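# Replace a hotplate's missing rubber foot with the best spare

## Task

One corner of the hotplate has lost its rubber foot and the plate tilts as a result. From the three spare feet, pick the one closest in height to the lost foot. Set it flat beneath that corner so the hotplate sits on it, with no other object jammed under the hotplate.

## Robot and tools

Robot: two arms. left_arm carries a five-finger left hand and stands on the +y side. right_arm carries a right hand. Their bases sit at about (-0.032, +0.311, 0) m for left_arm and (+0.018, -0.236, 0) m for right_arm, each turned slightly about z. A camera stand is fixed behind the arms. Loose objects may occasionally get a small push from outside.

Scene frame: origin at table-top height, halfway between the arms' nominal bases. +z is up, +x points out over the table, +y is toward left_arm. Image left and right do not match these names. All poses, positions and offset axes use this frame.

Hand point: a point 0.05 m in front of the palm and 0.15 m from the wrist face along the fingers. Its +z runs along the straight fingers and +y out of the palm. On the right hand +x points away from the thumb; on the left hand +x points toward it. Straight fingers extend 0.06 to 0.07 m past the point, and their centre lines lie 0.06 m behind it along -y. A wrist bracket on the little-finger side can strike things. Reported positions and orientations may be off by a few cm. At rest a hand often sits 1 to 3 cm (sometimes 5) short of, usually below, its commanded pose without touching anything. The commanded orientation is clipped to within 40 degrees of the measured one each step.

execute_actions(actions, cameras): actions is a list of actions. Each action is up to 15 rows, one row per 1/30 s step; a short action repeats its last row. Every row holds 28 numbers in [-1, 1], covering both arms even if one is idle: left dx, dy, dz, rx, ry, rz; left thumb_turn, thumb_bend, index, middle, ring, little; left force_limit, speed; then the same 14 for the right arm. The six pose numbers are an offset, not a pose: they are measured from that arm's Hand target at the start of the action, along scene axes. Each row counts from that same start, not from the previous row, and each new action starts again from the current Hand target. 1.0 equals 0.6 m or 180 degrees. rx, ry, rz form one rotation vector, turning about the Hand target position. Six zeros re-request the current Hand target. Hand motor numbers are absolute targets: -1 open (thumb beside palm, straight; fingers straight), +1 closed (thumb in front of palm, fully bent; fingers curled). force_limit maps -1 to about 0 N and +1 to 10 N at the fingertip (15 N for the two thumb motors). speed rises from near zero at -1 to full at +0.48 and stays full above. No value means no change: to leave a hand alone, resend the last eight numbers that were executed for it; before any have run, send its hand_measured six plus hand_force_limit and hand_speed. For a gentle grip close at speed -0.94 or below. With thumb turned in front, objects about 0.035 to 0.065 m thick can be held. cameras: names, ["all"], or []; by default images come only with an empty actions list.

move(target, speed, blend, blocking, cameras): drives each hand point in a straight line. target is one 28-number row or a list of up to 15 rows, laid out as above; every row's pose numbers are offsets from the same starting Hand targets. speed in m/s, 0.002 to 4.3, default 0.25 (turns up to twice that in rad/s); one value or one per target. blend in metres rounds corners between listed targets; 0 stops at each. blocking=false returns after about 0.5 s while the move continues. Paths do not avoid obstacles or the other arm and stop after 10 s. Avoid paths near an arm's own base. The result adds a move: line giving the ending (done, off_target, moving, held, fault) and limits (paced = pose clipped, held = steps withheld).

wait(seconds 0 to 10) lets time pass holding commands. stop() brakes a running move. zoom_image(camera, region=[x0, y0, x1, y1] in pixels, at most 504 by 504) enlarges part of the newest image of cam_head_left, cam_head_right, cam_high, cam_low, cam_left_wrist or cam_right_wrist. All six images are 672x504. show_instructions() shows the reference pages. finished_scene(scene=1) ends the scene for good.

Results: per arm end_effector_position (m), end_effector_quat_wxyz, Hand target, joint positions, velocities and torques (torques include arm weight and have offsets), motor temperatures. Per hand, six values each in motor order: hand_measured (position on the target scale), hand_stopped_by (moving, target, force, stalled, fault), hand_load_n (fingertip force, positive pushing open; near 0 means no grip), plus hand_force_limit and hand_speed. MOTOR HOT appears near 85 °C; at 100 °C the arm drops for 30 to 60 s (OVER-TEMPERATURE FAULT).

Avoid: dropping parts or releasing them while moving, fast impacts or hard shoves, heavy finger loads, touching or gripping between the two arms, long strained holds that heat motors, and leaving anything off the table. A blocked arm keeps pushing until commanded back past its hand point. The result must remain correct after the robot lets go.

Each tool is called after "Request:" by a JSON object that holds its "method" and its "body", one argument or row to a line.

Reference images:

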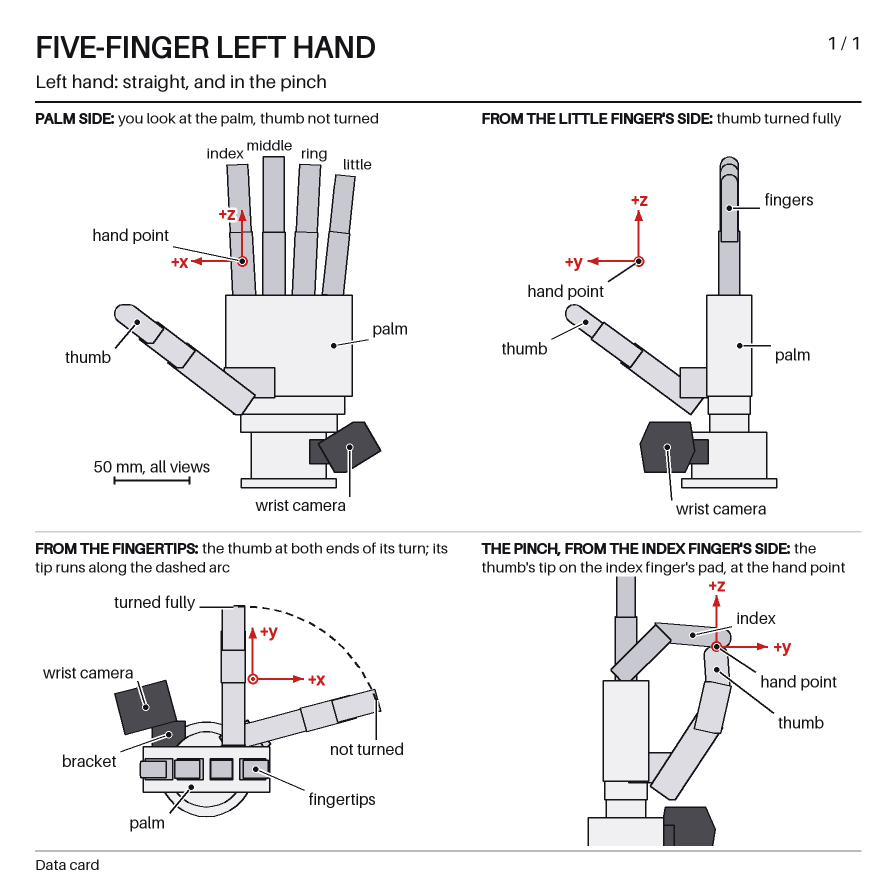

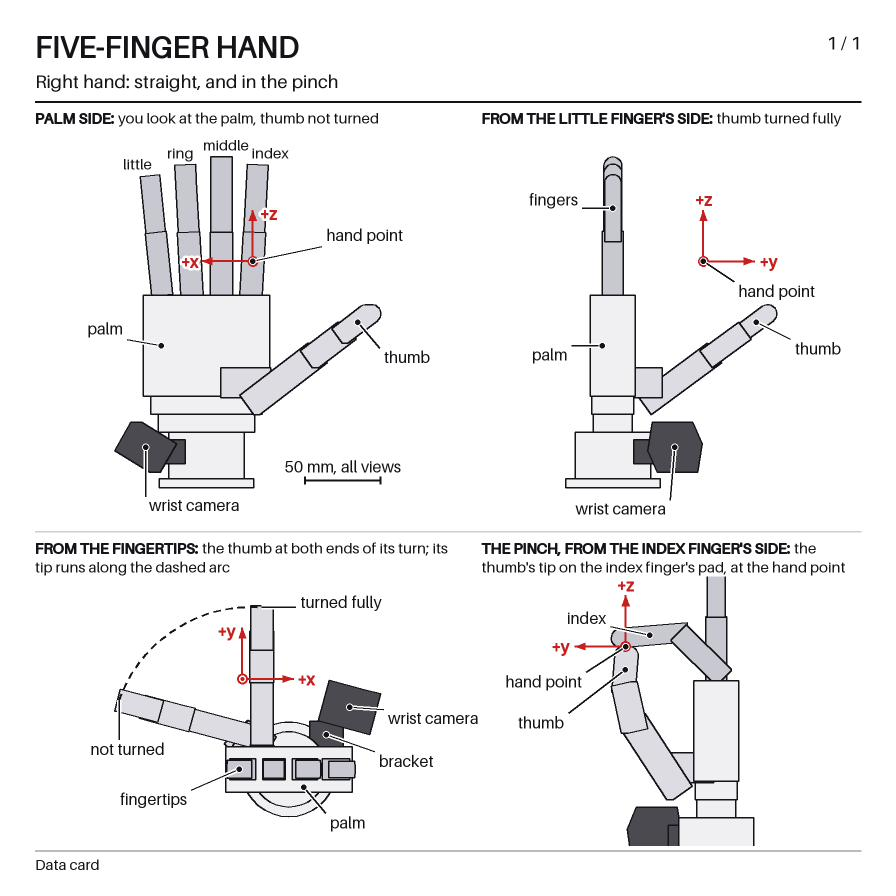

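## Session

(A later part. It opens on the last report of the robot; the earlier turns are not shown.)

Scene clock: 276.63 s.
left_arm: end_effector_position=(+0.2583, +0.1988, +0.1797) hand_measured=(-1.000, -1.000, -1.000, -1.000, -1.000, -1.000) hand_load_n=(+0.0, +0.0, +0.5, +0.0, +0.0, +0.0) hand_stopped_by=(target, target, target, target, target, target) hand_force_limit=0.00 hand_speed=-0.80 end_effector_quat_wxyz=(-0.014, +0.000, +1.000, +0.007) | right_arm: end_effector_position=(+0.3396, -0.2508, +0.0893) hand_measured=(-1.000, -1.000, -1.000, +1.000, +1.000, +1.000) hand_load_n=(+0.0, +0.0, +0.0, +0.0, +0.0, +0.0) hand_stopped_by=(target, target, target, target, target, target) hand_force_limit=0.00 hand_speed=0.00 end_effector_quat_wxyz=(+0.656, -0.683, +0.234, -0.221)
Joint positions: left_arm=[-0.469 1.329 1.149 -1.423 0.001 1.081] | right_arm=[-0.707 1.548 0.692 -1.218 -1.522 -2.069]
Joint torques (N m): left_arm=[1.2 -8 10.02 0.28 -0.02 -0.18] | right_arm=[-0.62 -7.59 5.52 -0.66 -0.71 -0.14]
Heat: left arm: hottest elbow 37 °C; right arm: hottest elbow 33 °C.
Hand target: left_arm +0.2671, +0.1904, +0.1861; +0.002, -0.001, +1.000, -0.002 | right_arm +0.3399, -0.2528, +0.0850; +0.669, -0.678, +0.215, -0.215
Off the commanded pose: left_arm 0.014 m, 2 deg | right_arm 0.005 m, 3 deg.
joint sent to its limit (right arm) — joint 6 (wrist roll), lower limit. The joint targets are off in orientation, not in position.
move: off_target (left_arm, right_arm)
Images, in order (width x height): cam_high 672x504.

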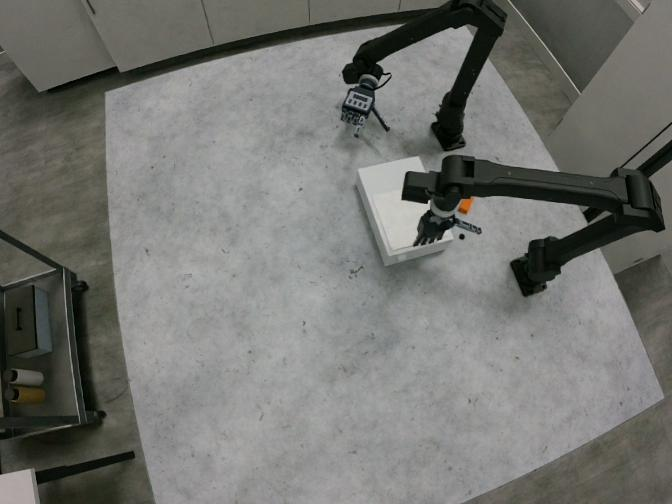

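Request:
{"method": "move", "body": {
  "target": [
    [-0.005,0.006,-0.038,0,0,0,-1,-1,-1,-1,-1,-1,0,-0.8,0,0,0,0,0,0,-1,-1,-1,1,1,1,0,0]
  ],
  "speed": 0.05,
  "cameras": ["cam_high"]
}}

Request:
{"method": "zoom_image", "body": {
  "camera": "cam_high",
  "region": [370, 170, 470, 280]
}}

Scene clock: 277.87 s.
left_arm: end_effector_position=(+0.2619, +0.1971, +0.1662) hand_measured=(-1.000, -1.000, -1.000, -1.000, -1.000, -1.000) hand_load_n=(+0.0, +0.0, +0.0, -0.5, +0.0, +0.0) hand_stopped_by=(target, target, target, target, target, target) hand_force_limit=0.00 hand_speed=-0.80 end_effector_quat_wxyz=(-0.004, +0.000, +1.000, +0.002) | right_arm: end_effector_position=(+0.3396, -0.2508, +0.0893) hand_measured=(-1.000, -1.000, -1.000, +1.000, +1.000, +1.000) hand_load_n=(+0.0, +0.0, +0.0, +0.0, +0.0, +0.0) hand_stopped_by=(target, target, target, target, target, target) hand_force_limit=0.00 hand_speed=0.00 end_effector_quat_wxyz=(+0.656, -0.683, +0.234, -0.221)
Joint positions: left_arm=[-0.469 1.329 1.117 -1.367 0 1.081] | right_arm=[-0.707 1.548 0.692 -1.218 -1.522 -2.069]
Joint torques (N m): left_arm=[1.49 -7.47 7.82 0.32 -0.05 -0.06] | right_arm=[-1.2 -7 5.55 -0.68 -0.77 -0.12]
Heat: left arm: hottest elbow 37 °C; right arm: hottest elbow 33 °C.
Hand target: left_arm +0.2640, +0.1940, +0.1633; +0.002, -0.001, +1.000, -0.001 | right_arm +0.3399, -0.2528, +0.0850; +0.669, -0.678, +0.215, -0.215
Off the commanded pose: left_arm 0.005 m, 1 deg | right_arm 0.005 m, 3 deg.
joint sent to its limit (right arm) — joint 6 (wrist roll), lower limit. The joint targets are off in orientation, not in position.
move: off_target (right_arm)
Images, in order (width x height): cam_high 672x504.

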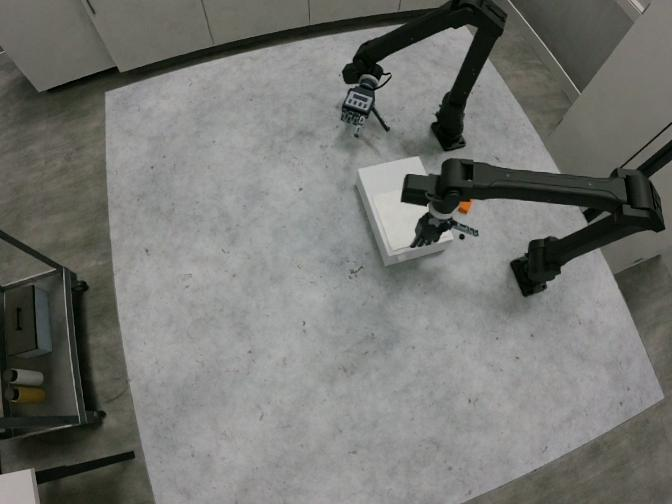

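Scaled by 4.582 from the camera's 672x504 image, which has a finer 960x720 frame.

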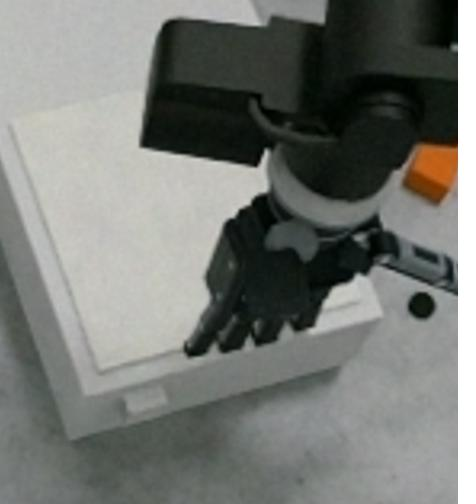

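Request:
{"method": "move", "body": {
  "target": [
    [0,0,-0.02,0,0,0,-1,-1,-1,-1,-1,-1,0,-0.8,0,0,0,0,0,0,-1,-1,-1,1,1,1,0,0]
  ],
  "speed": 0.05,
  "cameras": ["cam_high","cam_right_wrist"]
}}

Request:
{"method": "zoom_image", "body": {
  "camera": "cam_high",
  "region": [370, 170, 470, 280]
}}

Request:
{"method": "zoom_image", "body": {
  "camera": "cam_right_wrist",
  "region": [380, 240, 500, 340]
}}

Scene clock: 279.20 s.
left_arm: end_effector_position=(+0.2613, +0.1973, +0.1650) hand_measured=(-1.000, -1.000, -1.000, -1.000, -1.000, -1.000) hand_load_n=(+0.0, +0.0, +0.0, -1.5, +0.0, +0.0) hand_stopped_by=(target, target, target, target, target, target) hand_force_limit=0.00 hand_speed=-0.80 end_effector_quat_wxyz=(+0.000, +0.000, +1.000, +0.000) | right_arm: end_effector_position=(+0.3396, -0.2508, +0.0893) hand_measured=(-1.000, -1.000, -1.000, +1.000, +1.000, +1.000) hand_load_n=(+0.0, +0.0, -0.5, +0.0, +0.0, +0.0) hand_stopped_by=(target, target, target, target, target, target) hand_force_limit=0.00 hand_speed=0.00 end_effector_quat_wxyz=(+0.656, -0.683, +0.234, -0.221)
Joint positions: left_arm=[-0.469 1.323 1.109 -1.357 0 1.081] | right_arm=[-0.707 1.548 0.692 -1.218 -1.522 -2.069]
Joint torques (N m): left_arm=[1.73 -6.77 6.45 1.2 -0.03 -0.09] | right_arm=[-1.38 -7.06 5.81 -0.46 -0.77 -0.14]
Heat: left arm: hottest elbow 37 °C; right arm: hottest elbow 33 °C.
Hand target: left_arm +0.2640, +0.1940, +0.1513; +0.002, -0.001, +1.000, -0.001 | right_arm +0.3399, -0.2528, +0.0850; +0.669, -0.678, +0.215, -0.215
Off the commanded pose: left_arm 0.014 m, 0 deg | right_arm 0.005 m, 3 deg.
joint sent to its limit (right arm) — joint 6 (wrist roll), lower limit. The joint targets are off in orientation, not in position.
move: off_target (left_arm, right_arm)
camera_calibration:
cam_right_wrist: T_world_to_cam=[[0.210081, -0.180592, -0.96086, -0.0288871], [-0.960542, 0.145103, -0.237283, 0.391682], [0.182275, 0.972796, -0.142983, 0.310191], [0, 0, 0, 1]] pos_world=[0.325755, -0.363803, 0.109535]
Images, in order (width x height): cam_high 672x504, cam_right_wrist 672x504.

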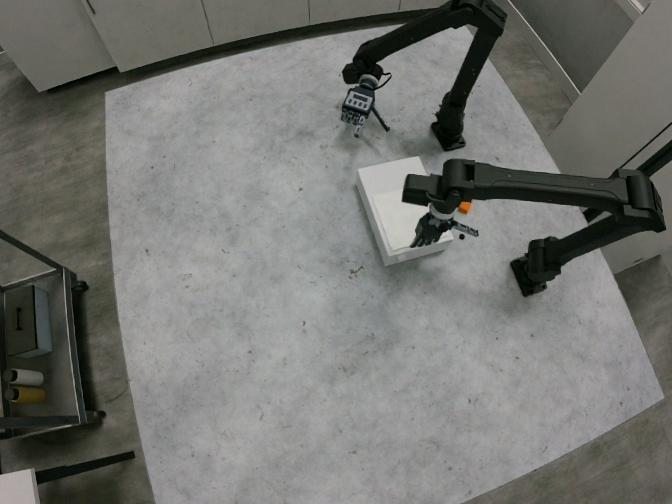

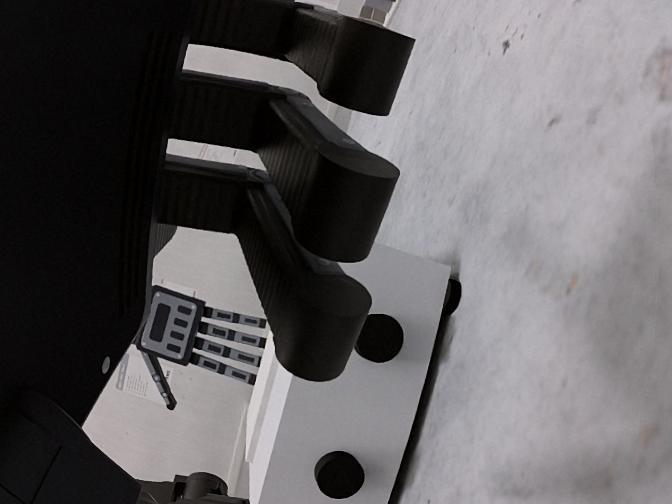

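Scaled by 4.582 from the camera's 672x504 image, which has a finer 960x720 frame.

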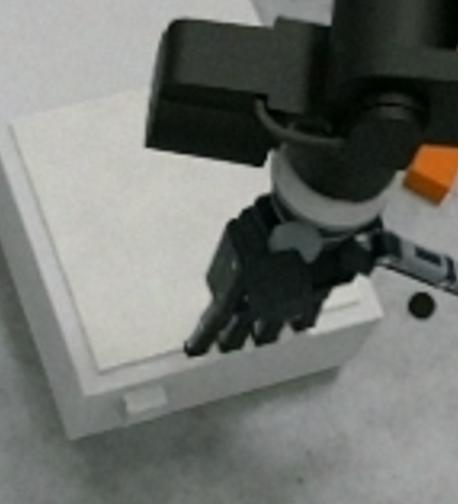

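Scaled by 4.200 from the camera's 672x504 image, which has a finer 960x720 frame.

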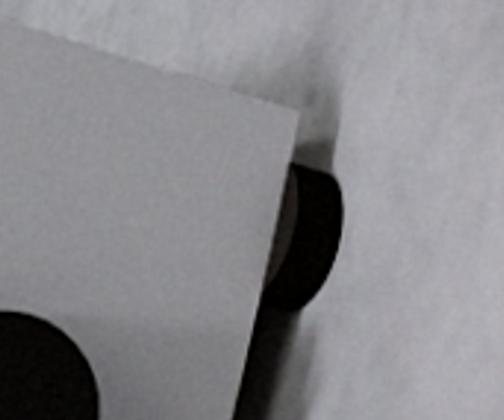

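Request:
{"method": "move", "body": {
  "target": [
    [0,0,-0.02,0,0,0,-1,-1,-1,-1,-1,-1,0,-0.8,0,0,0,0,0,0,-1,-1,-1,1,1,1,0,0],
    [0,-0.02,-0.02,0,0,0,-1,-1,-1,-1,-1,-1,0,-0.8,0,0,0,0,0,0,-1,-1,-1,1,1,1,0,0]
  ],
  "speed": 0.04,
  "cameras": ["cam_high","cam_right_wrist"]
}}

Request:
{"method": "zoom_image", "body": {
  "camera": "cam_high",
  "region": [370, 170, 470, 280]
}}

Request:
{"method": "zoom_image", "body": {
  "camera": "cam_right_wrist",
  "region": [380, 240, 500, 340]
}}

Scene clock: 281.37 s.
left_arm: end_effector_position=(+0.2592, +0.1962, +0.1643) hand_measured=(-1.000, -1.000, -1.000, -1.000, -1.000, -1.000) hand_load_n=(+0.0, +0.0, +0.0, -4.5, +0.0, +0.0) hand_stopped_by=(target, target, target, target, target, target) hand_force_limit=0.00 hand_speed=-0.80 end_effector_quat_wxyz=(+0.010, -0.003, +1.000, +0.002) | right_arm: end_effector_position=(+0.3396, -0.2508, +0.0893) hand_measured=(-1.000, -1.000, -1.000, +1.000, +1.000, +1.000) hand_load_n=(+0.0, +0.0, +0.0, +0.0, +0.0, +0.0) hand_stopped_by=(target, target, target, target, target, target) hand_force_limit=0.00 hand_speed=0.00 end_effector_quat_wxyz=(+0.656, -0.683, +0.234, -0.221)
Joint positions: left_arm=[-0.481 1.308 1.094 -1.341 -0.013 1.064] | right_arm=[-0.707 1.548 0.692 -1.218 -1.522 -2.069]
Joint torques (N m): left_arm=[0.79 -3.9 6.54 1.7 0.52 -0.16] | right_arm=[-0.67 -6.83 5.72 -0.81 -0.8 -0.17]
Heat: left arm: hottest elbow 37 °C; right arm: hottest elbow 33 °C.
Hand target: left_arm +0.2640, +0.1820, +0.1393; +0.002, -0.001, +1.000, -0.001 | right_arm +0.3399, -0.2528, +0.0850; +0.669, -0.678, +0.215, -0.215
Off the commanded pose: left_arm 0.029 m, 1 deg | right_arm 0.005 m, 3 deg.
joint sent to its limit (right arm) — joint 6 (wrist roll), lower limit. The joint targets are off in orientation, not in position.
move: off_target (left_arm, right_arm)
camera_calibration:
cam_right_wrist: T_world_to_cam=[[0.210081, -0.180592, -0.96086, -0.0288871], [-0.960542, 0.145103, -0.237283, 0.391682], [0.182275, 0.972796, -0.142983, 0.310191], [0, 0, 0, 1]] pos_world=[0.325755, -0.363803, 0.109535]
Images, in order (width x height): cam_high 672x504, cam_right_wrist 672x504.

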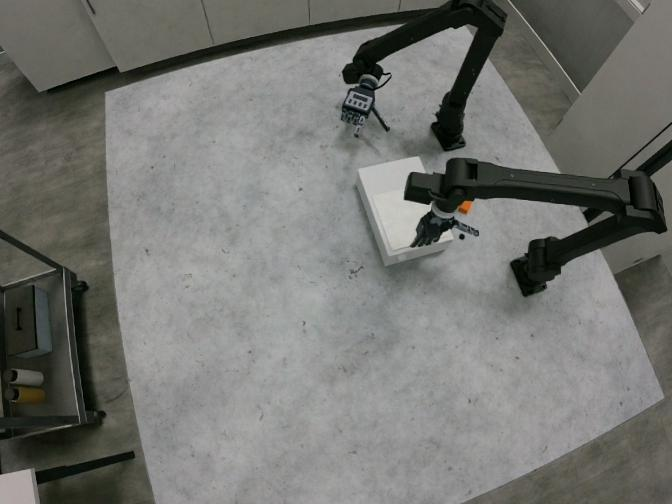

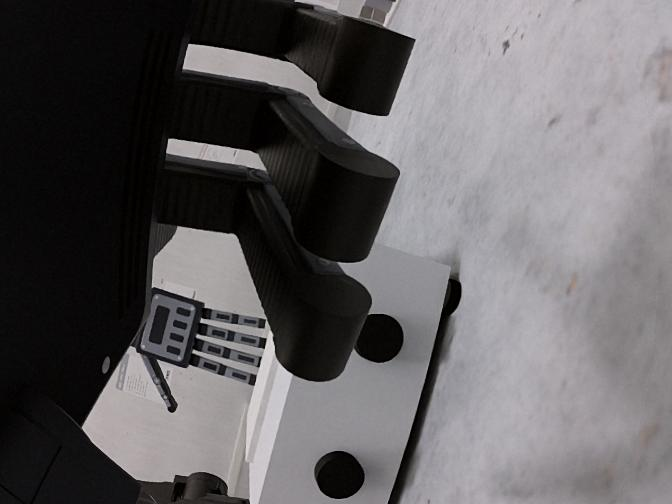

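Scaled by 4.582 from the camera's 672x504 image, which has a finer 960x720 frame.

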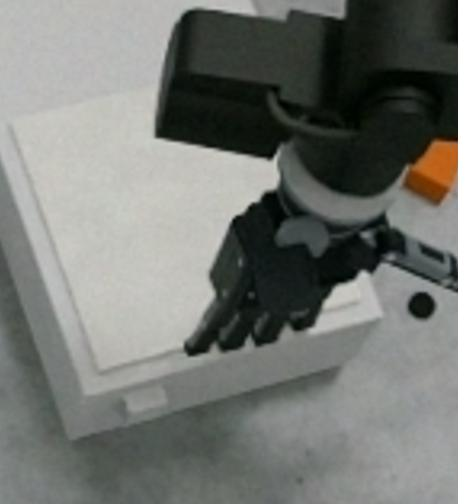

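Scaled by 4.200 from the camera's 672x504 image, which has a finer 960x720 frame.

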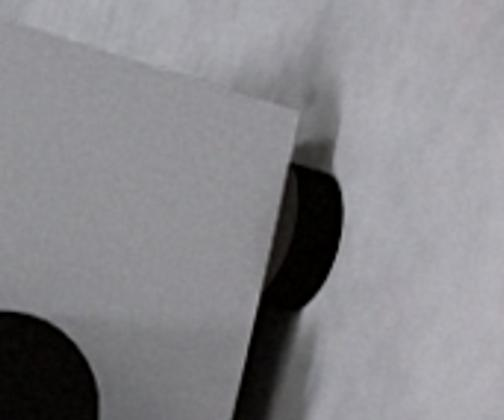

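Request:
{"method": "move", "body": {
  "target": [
    [0,-0.05,-0.02,0,0,0,-1,-1,-1,-1,-1,-1,0,-0.8,0,0,0,0,0,0,-1,-1,-1,1,1,1,0,0]
  ],
  "speed": 0.04,
  "cameras": ["cam_high","cam_right_wrist"]
}}

Request:
{"method": "zoom_image", "body": {
  "camera": "cam_high",
  "region": [370, 170, 470, 280]
}}

Request:
{"method": "zoom_image", "body": {
  "camera": "cam_right_wrist",
  "region": [380, 240, 500, 340]
}}

Scene clock: 283.33 s.
left_arm: end_effector_position=(+0.2567, +0.1917, +0.1652) hand_measured=(-1.000, -1.000, -1.000, -0.998, -1.000, -1.000) hand_load_n=(+0.0, +0.0, -2.5, -10.5, +0.0, +0.0) hand_stopped_by=(target, target, target, target, target, target) hand_force_limit=0.00 hand_speed=-0.80 end_effector_quat_wxyz=(+0.021, -0.008, +1.000, +0.021) | right_arm: end_effector_position=(+0.3396, -0.2508, +0.0893) hand_measured=(-1.000, -1.000, -1.000, +1.000, +1.000, +1.000) hand_load_n=(+0.0, +0.0, +0.0, +0.0, +0.5, +0.0) hand_stopped_by=(target, target, target, target, target, target) hand_force_limit=0.00 hand_speed=0.00 end_effector_quat_wxyz=(+0.656, -0.683, +0.234, -0.221)
Joint positions: left_arm=[-0.517 1.311 1.094 -1.341 -0.057 1.018] | right_arm=[-0.707 1.548 0.692 -1.218 -1.522 -2.069]
Joint torques (N m): left_arm=[-2.08 -1.2 7.58 2.55 2.32 -0.39] | right_arm=[-0.67 -7.47 5.64 -0.66 -0.8 -0.09]
Heat: left arm: hottest elbow 37 °C; right arm: hottest elbow 33 °C.
Hand target: left_arm +0.2641, +0.1519, +0.1273; +0.002, -0.001, +1.000, -0.001 | right_arm +0.3399, -0.2528, +0.0850; +0.669, -0.678, +0.215, -0.215
Off the commanded pose: left_arm 0.055 m, 3 deg | right_arm 0.005 m, 3 deg.
joint sent to its limit (right arm) — joint 6 (wrist roll), lower limit. The joint targets are off in orientation, not in position.
move: off_target (left_arm, right_arm)
camera_calibration:
cam_right_wrist: T_world_to_cam=[[0.210081, -0.180592, -0.96086, -0.0288871], [-0.960542, 0.145103, -0.237283, 0.391682], [0.182275, 0.972796, -0.142983, 0.310191], [0, 0, 0, 1]] pos_world=[0.325755, -0.363803, 0.109535]
Images, in order (width x height): cam_high 672x504, cam_right_wrist 672x504.

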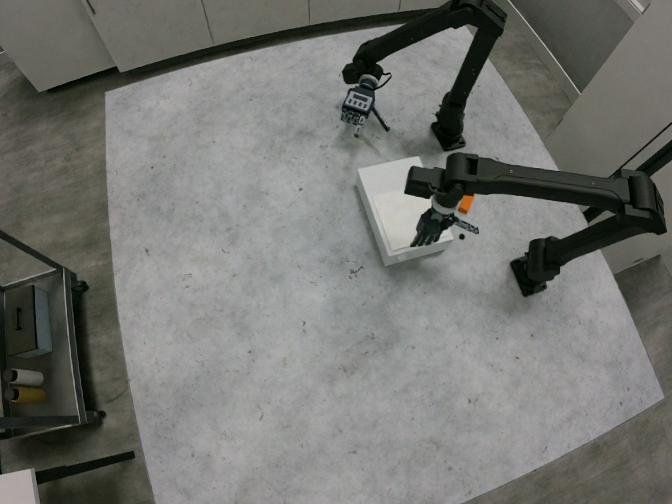

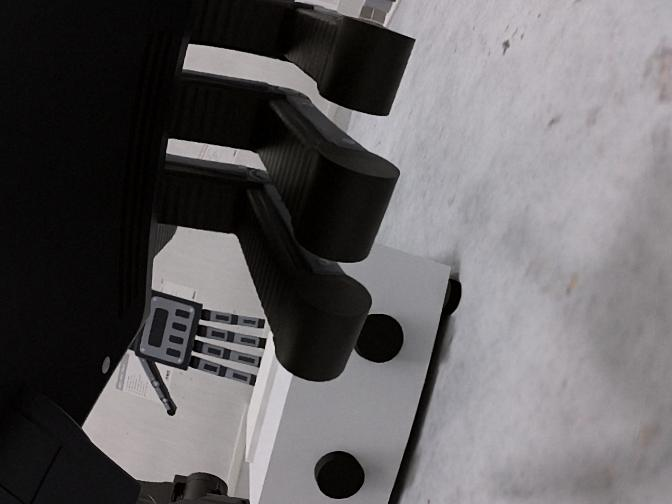

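Scaled by 4.582 from the camera's 672x504 image, which has a finer 960x720 frame.

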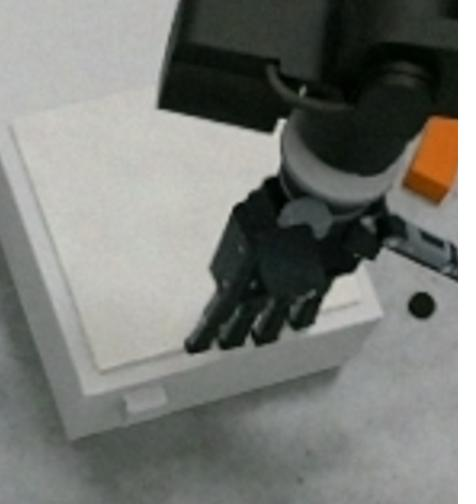

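Scaled by 4.200 from the camera's 672x504 image, which has a finer 960x720 frame.

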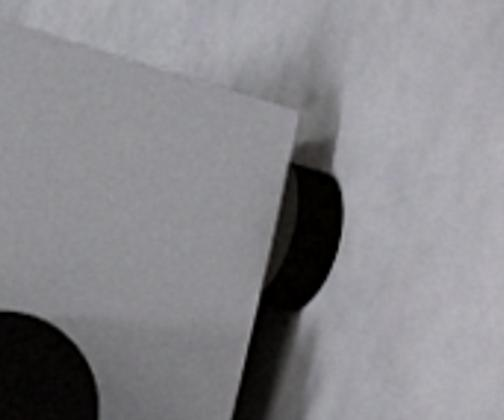

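Request:
{"method": "move", "body": {
  "target": [
    [0,0.0718,0.0712,0,0,0,-1,-1,-1,-1,-1,-1,0,-0.8,-0.03,0,0.125,0,0,0,-1,-1,-1,1,1,1,0,0],
    [-0.0035,0.0968,0.1712,0,0,0,-1,-1,-1,-1,-1,-1,0,-0.8,-0.0667,0.0047,0.225,0,0,0,-1,-1,-1,1,1,1,0,0],
    [-0.015,0.23,0.1212,-0.1667,0,0,-1,-1,-1,-1,-1,-1,0,-0.8,-0.1732,0.2547,0.225,-0.3183,0.1028,0.1781,-1,-1,-1,1,1,1,0,0]
  ],
  "speed": [0.1,0.15,0.25],
  "blend": [0.005,0.02,0],
  "cameras": ["cam_high","cam_right_wrist","cam_head_right","cam_low"]
}}

Scene clock: 298.67 s.
left_arm: end_effector_position=(+0.2587, +0.2884, +0.2003) hand_measured=(-1.000, -1.000, -1.000, -1.000, -1.000, -1.000) hand_load_n=(+0.0, +0.0, +0.0, +0.0, +0.0, +0.0) hand_stopped_by=(target, target, target, target, target, target) hand_force_limit=0.00 hand_speed=-0.80 end_effector_quat_wxyz=(+0.006, -0.001, +0.966, -0.259) | right_arm: end_effector_position=(+0.2247, -0.1059, +0.2022) hand_measured=(-1.000, -1.000, -1.000, +1.000, +1.000, +1.000) hand_load_n=(+0.0, +0.0, +0.0, +0.0, +0.0, +0.0) hand_stopped_by=(target, target, target, target, target, target) hand_force_limit=0.00 hand_speed=0.00 end_effector_quat_wxyz=(-0.255, +0.967, -0.002, -0.014)
Joint positions: left_arm=[0.093 1.184 1.095 -1.51 0.522 1.65] | right_arm=[0.314 0.974 0.95 -1.387 -0.493 -1.183]
Joint torques (N m): left_arm=[3.02 -5.6 8.01 -0.66 0.49 0.05] | right_arm=[-1.2 -4.01 13.26 -0.34 -0.29 0.05]
Heat: left arm: hottest elbow 37 °C; right arm: hottest elbow 33 °C.
Hand target: left_arm +0.2551, +0.2900, +0.2001; +0.002, -0.001, +0.966, -0.260 | right_arm +0.2359, -0.0999, +0.2200; -0.259, +0.966, -0.001, -0.001
Off the commanded pose: left_arm 0.004 m, 1 deg | right_arm 0.022 m, 2 deg.
move: off_target (right_arm)
camera_calibration:
cam_right_wrist: T_world_to_cam=[[0.269633, -0.820919, -0.503378, -0.0438769], [-0.839373, -0.456563, 0.294965, 0.0886086], [-0.471966, 0.342989, -0.812161, 0.421988], [0, 0, 0, 1]] pos_world=[0.28537, -0.140302, 0.2945]
Images, in order (width x height): cam_head_right 672x504, cam_high 672x504, cam_low 672x504, cam_right_wrist 672x504.

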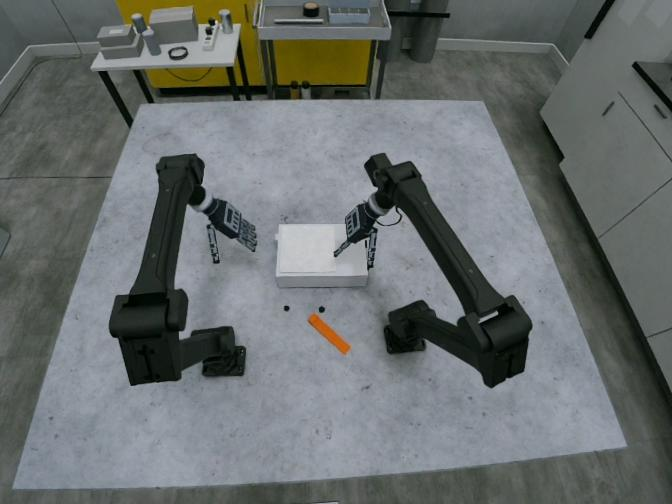

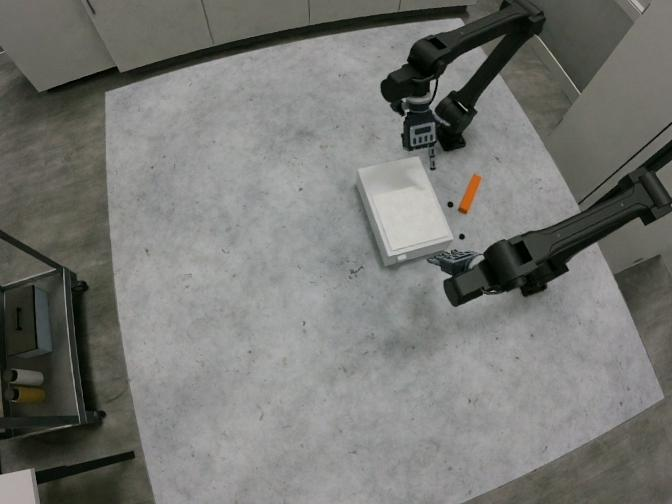

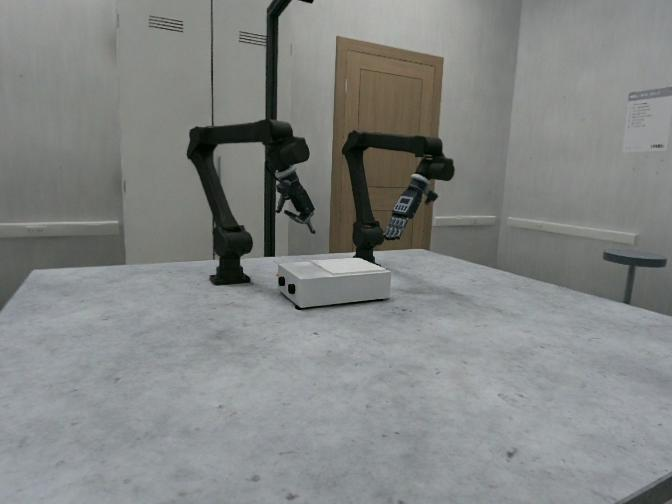

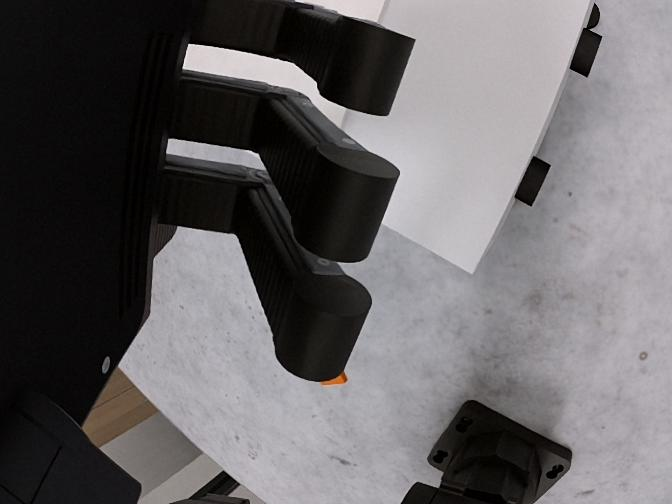

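Request:
{"method": "move", "body": {
  "target": [0,-0.025,-0.225,0,0,0,-1,-1,-1,-1,-1,-1,0,-0.8,0,0.225,-0.115,0,0,0,-1,-1,-1,1,1,1,0,0],
  "speed": 0.15,
  "cameras": ["cam_high","cam_right_wrist","cam_left_wrist","cam_low"]
}}

Request:
{"method": "zoom_image", "body": {
  "camera": "cam_high",
  "region": [370, 140, 500, 280]
}}

Request:
{"method": "zoom_image", "body": {
  "camera": "cam_low",
  "region": [260, 220, 420, 320]
}}

Scene clock: 301.20 s.
left_arm: end_effector_position=(+0.2537, +0.2781, +0.0676) hand_measured=(-1.000, -1.000, -1.000, -1.000, -1.000, -1.000) hand_load_n=(-0.5, +0.0, +0.0, +0.0, +0.0, +0.0) hand_stopped_by=(target, target, target, target, target, target) hand_force_limit=0.00 hand_speed=-0.80 end_effector_quat_wxyz=(+0.001, -0.001, +0.966, -0.259) | right_arm: end_effector_position=(+0.2332, +0.0294, +0.1503) hand_measured=(-1.000, -1.000, -1.000, +1.000, +1.000, +1.000) hand_load_n=(+0.0, +0.0, +0.0, +0.0, +0.0, +0.0) hand_stopped_by=(target, target, target, target, target, target) hand_force_limit=0.00 hand_speed=0.00 end_effector_quat_wxyz=(-0.256, +0.967, +0.002, -0.003)
Joint positions: left_arm=[0.063 1.278 0.808 -1.122 0.525 1.616] | right_arm=[0.702 1.164 0.934 -0.982 -0.384 -0.773]
Joint torques (N m): left_arm=[1.26 -6.24 7.15 0.27 0.5 -0.16] | right_arm=[-0.62 -5.95 9.85 0.81 -0.21 0.11]
Heat: left arm: hottest elbow 37 °C; right arm: hottest elbow 34 °C.
Hand target: left_arm +0.2551, +0.2750, +0.0651; +0.002, -0.001, +0.966, -0.260 | right_arm +0.2358, +0.0351, +0.1510; -0.259, +0.966, +0.000, -0.001
Off the commanded pose: left_arm 0.004 m, 0 deg | right_arm 0.006 m, 0 deg.
move: done
camera_calibration:
cam_left_wrist: T_world_to_cam=[[-0.259093, -0.818005, 0.513556, 0.254012], [-0.871042, 0.427632, 0.241696, 0.0976135], [-0.417321, -0.384707, -0.823313, 0.379934], [0, 0, 0, 1]] pos_world=[0.309393, 0.312203, 0.158762]
cam_right_wrist: T_world_to_cam=[[0.282609, -0.818985, -0.499394, 0.0351265], [-0.845214, -0.458791, 0.274089, 0.177328], [-0.453592, 0.344635, -0.821876, 0.334647], [0, 0, 0, 1]] pos_world=[0.291746, -0.00520641, 0.243977]
Images, in order (width x height): cam_high 672x504, cam_low 672x504, cam_left_wrist 672x504, cam_right_wrist 672x504.

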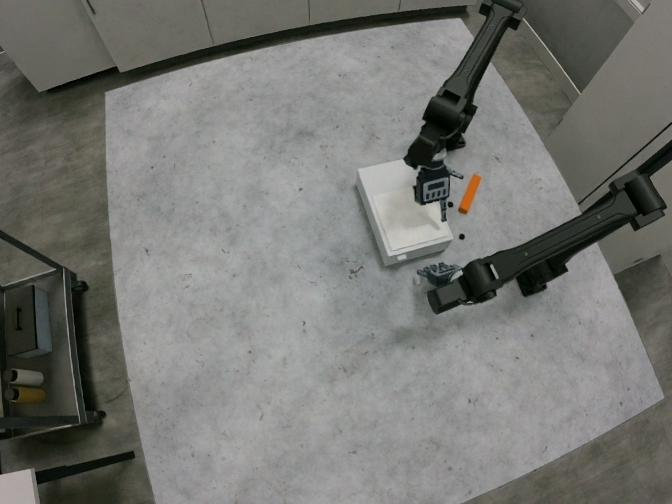

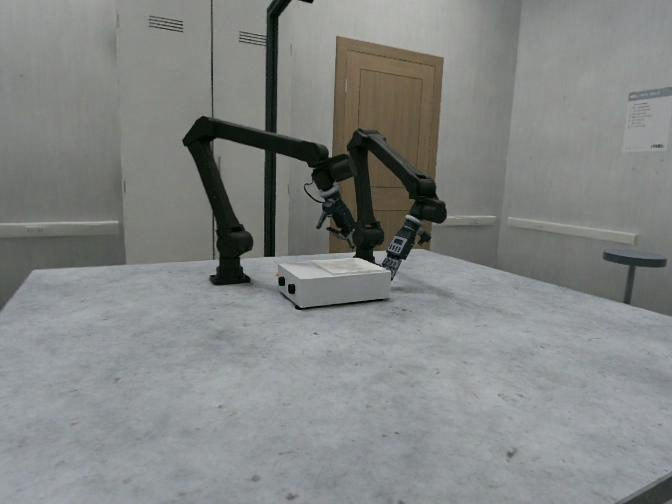

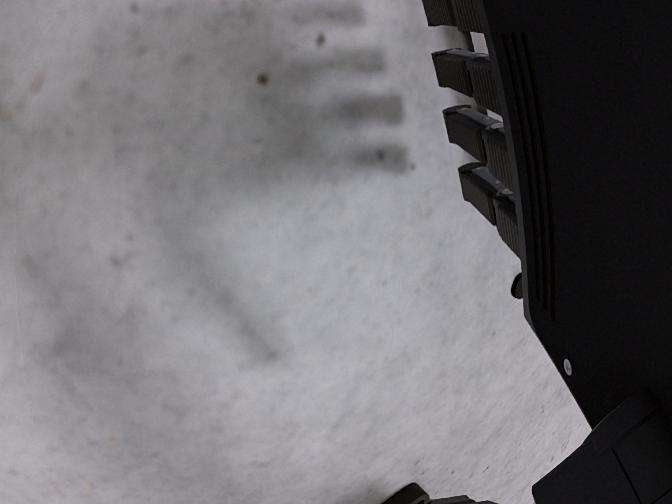

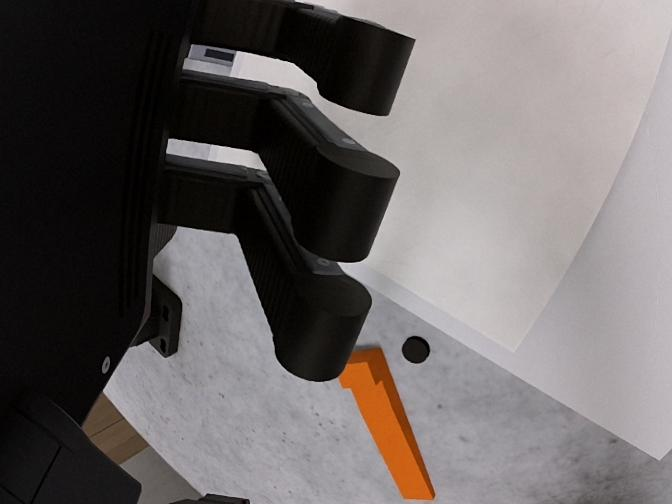

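Scaled by 3.600 from the camera's 672x504 image, which has a finer 960x720 frame.

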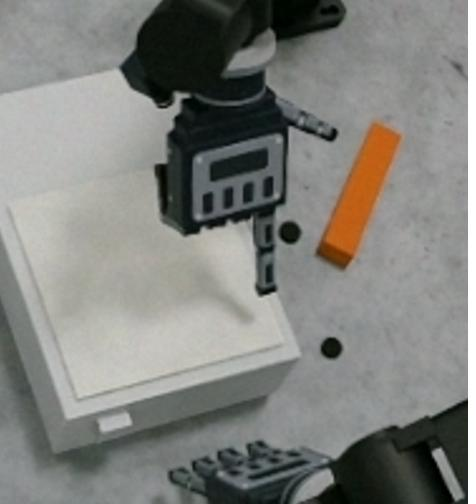

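Scaled by 3.150 from the camera's 672x504 image, which has a finer 960x720 frame.

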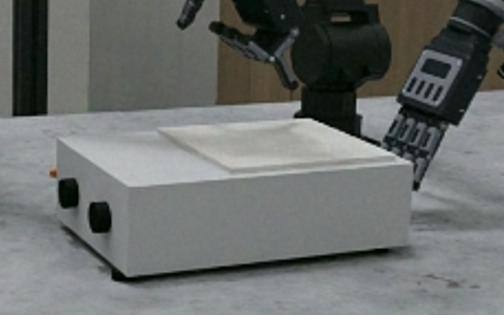

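Request:
{"method": "move", "body": {
  "target": [0,0,0,0,0,0,-1,-1,-1,-1,-1,-1,0,-0.8,0,0.01,-0.1,0,0,0,-1,-1,-1,1,1,1,0,0],
  "speed": 0.06,
  "cameras": ["cam_high","cam_low"]
}}

Request:
{"method": "zoom_image", "body": {
  "camera": "cam_high",
  "region": [370, 140, 500, 280]
}}

Request:
{"method": "zoom_image", "body": {
  "camera": "cam_low",
  "region": [270, 240, 400, 320]
}}

Scene clock: 303.30 s.
left_arm: end_effector_position=(+0.2537, +0.2781, +0.0676) hand_measured=(-1.000, -1.000, -1.000, -1.000, -1.000, -1.000) hand_load_n=(+0.0, +0.0, +0.0, +0.0, +0.0, +0.0) hand_stopped_by=(target, target, target, target, target, target) hand_force_limit=0.00 hand_speed=-0.80 end_effector_quat_wxyz=(+0.001, -0.002, +0.966, -0.259) | right_arm: end_effector_position=(+0.2383, +0.0407, +0.1106) hand_measured=(-1.000, -1.000, -1.000, +1.000, +1.000, +1.000) hand_load_n=(+0.0, +0.0, +0.0, +0.0, +0.0, +0.0) hand_stopped_by=(target, target, target, target, target, target) hand_force_limit=0.00 hand_speed=0.00 end_effector_quat_wxyz=(-0.274, +0.962, +0.003, +0.008)
Joint positions: left_arm=[0.063 1.278 0.808 -1.122 0.525 1.615] | right_arm=[0.71 1.2 0.846 -0.813 -0.39 -0.758]
Joint torques (N m): left_arm=[1.55 -5.89 7.15 0.25 0.49 -0.17] | right_arm=[0.03 -4.01 7.64 1.5 0.29 0.07]
Heat: left arm: hottest elbow 37 °C; right arm: hottest elbow 34 °C.
Hand target: left_arm +0.2551, +0.2750, +0.0651; +0.002, -0.001, +0.966, -0.260 | right_arm +0.2360, +0.0410, +0.0911; -0.259, +0.966, +0.000, -0.001
Off the commanded pose: left_arm 0.004 m, 0 deg | right_arm 0.020 m, 2 deg.
move: off_target (right_arm)
Images, in order (width x height): cam_high 672x504, cam_low 672x504.

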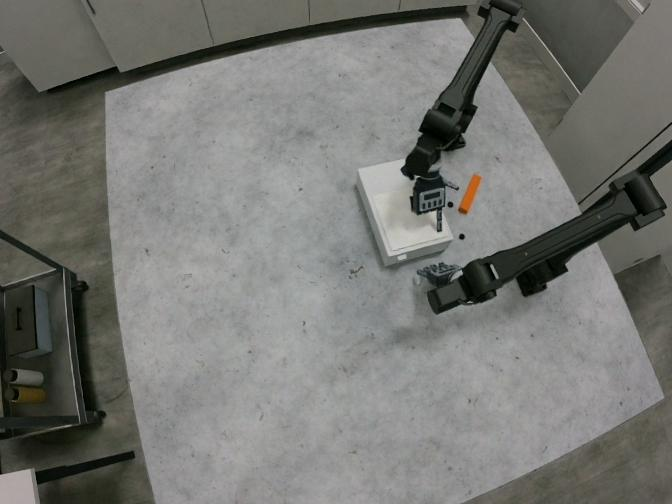

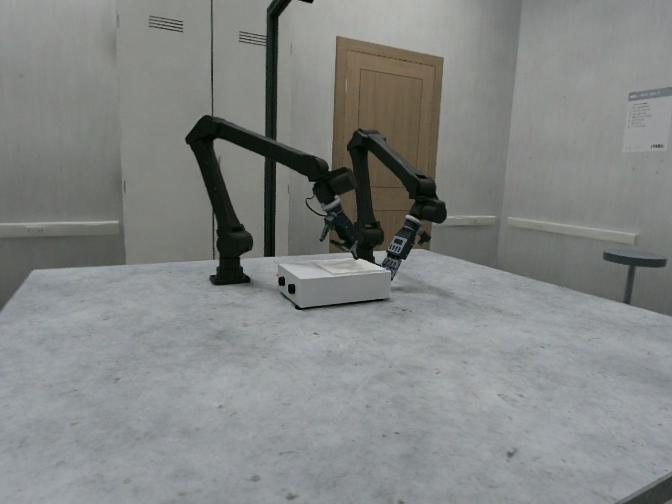

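Scaled by 3.600 from the camera's 672x504 image, which has a finer 960x720 frame.

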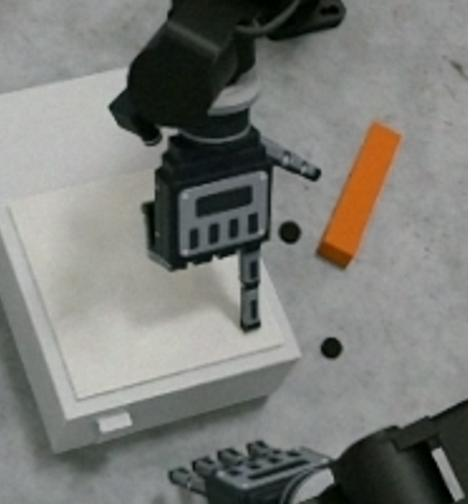

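Scaled by 3.877 from the camera's 672x504 image, which has a finer 960x720 frame.

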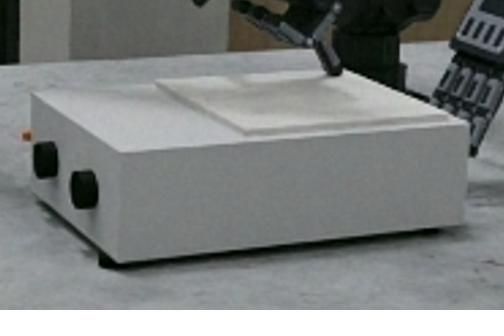

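Request:
{"method": "move", "body": {
  "target": [0,-0.0667,-0.0133,0,0,0,-1,-1,-1,-1,-1,-1,0,-0.8,0,0,-0.0117,0,0,0,-1,-1,-1,1,1,1,0,0],
  "speed": 0.05,
  "cameras": ["cam_high","cam_low"]
}}

Request:
{"method": "zoom_image", "body": {
  "camera": "cam_high",
  "region": [370, 140, 500, 280]
}}

Request:
{"method": "zoom_image", "body": {
  "camera": "cam_low",
  "region": [270, 240, 400, 320]
}}

Scene clock: 305.57 s.
left_arm: end_effector_position=(+0.2546, +0.2373, +0.0604) hand_measured=(-1.000, -1.000, -1.000, -1.000, -1.000, -1.000) hand_load_n=(+0.0, +0.0, +0.0, +0.0, +0.0, +0.0) hand_stopped_by=(target, target, target, target, target, target) hand_force_limit=0.00 hand_speed=-0.80 end_effector_quat_wxyz=(+0.002, +0.000, +0.965, -0.261) | right_arm: end_effector_position=(+0.2376, +0.0414, +0.1086) hand_measured=(-1.000, -1.000, -1.000, +1.000, +1.000, +1.000) hand_load_n=(+0.0, +0.0, -0.5, +0.0, +0.0, +0.0) hand_stopped_by=(target, target, target, target, target, target) hand_force_limit=0.00 hand_speed=0.00 end_effector_quat_wxyz=(-0.277, +0.961, +0.004, +0.007)
Joint positions: left_arm=[-0.064 1.278 0.786 -1.026 0.525 1.471] | right_arm=[0.71 1.2 0.84 -0.802 -0.395 -0.757]
Joint torques (N m): left_arm=[1.79 -6.01 6.87 0.32 0.34 -0.15] | right_arm=[-0.21 -4.01 6.93 1.62 0.5 0.05]
Heat: left arm: hottest elbow 36 °C; right arm: hottest elbow 33 °C.
Hand target: left_arm +0.2550, +0.2349, +0.0571; +0.002, -0.001, +0.966, -0.260 | right_arm +0.2361, +0.0412, +0.0842; -0.259, +0.966, +0.000, +0.000
Off the commanded pose: left_arm 0.004 m, 0 deg | right_arm 0.025 m, 2 deg.
move: off_target (right_arm)
Images, in order (width x height): cam_high 672x504, cam_low 672x504.

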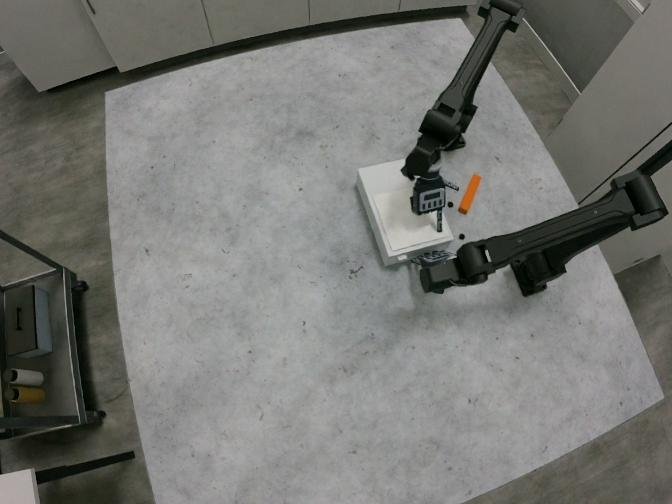

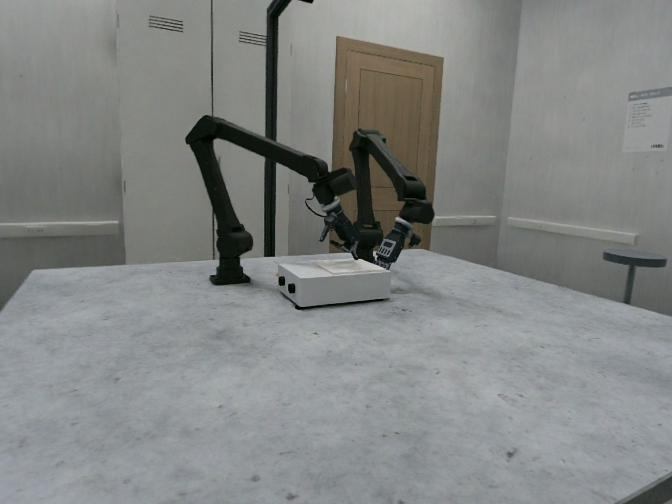

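Scaled by 3.600 from the camera's 672x504 image, which has a finer 960x720 frame.

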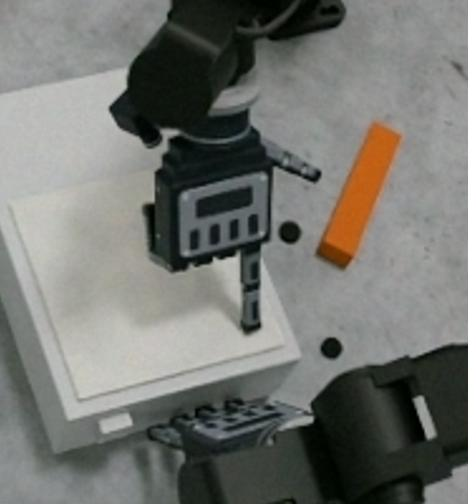

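Scaled by 3.877 from the camera's 672x504 image, which has a finer 960x720 frame.

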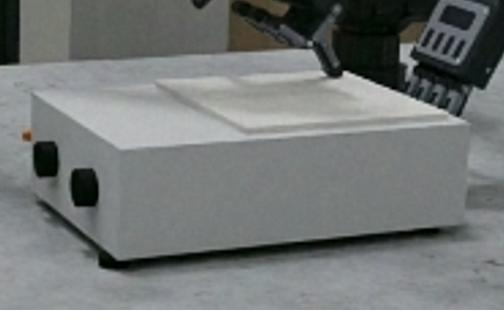

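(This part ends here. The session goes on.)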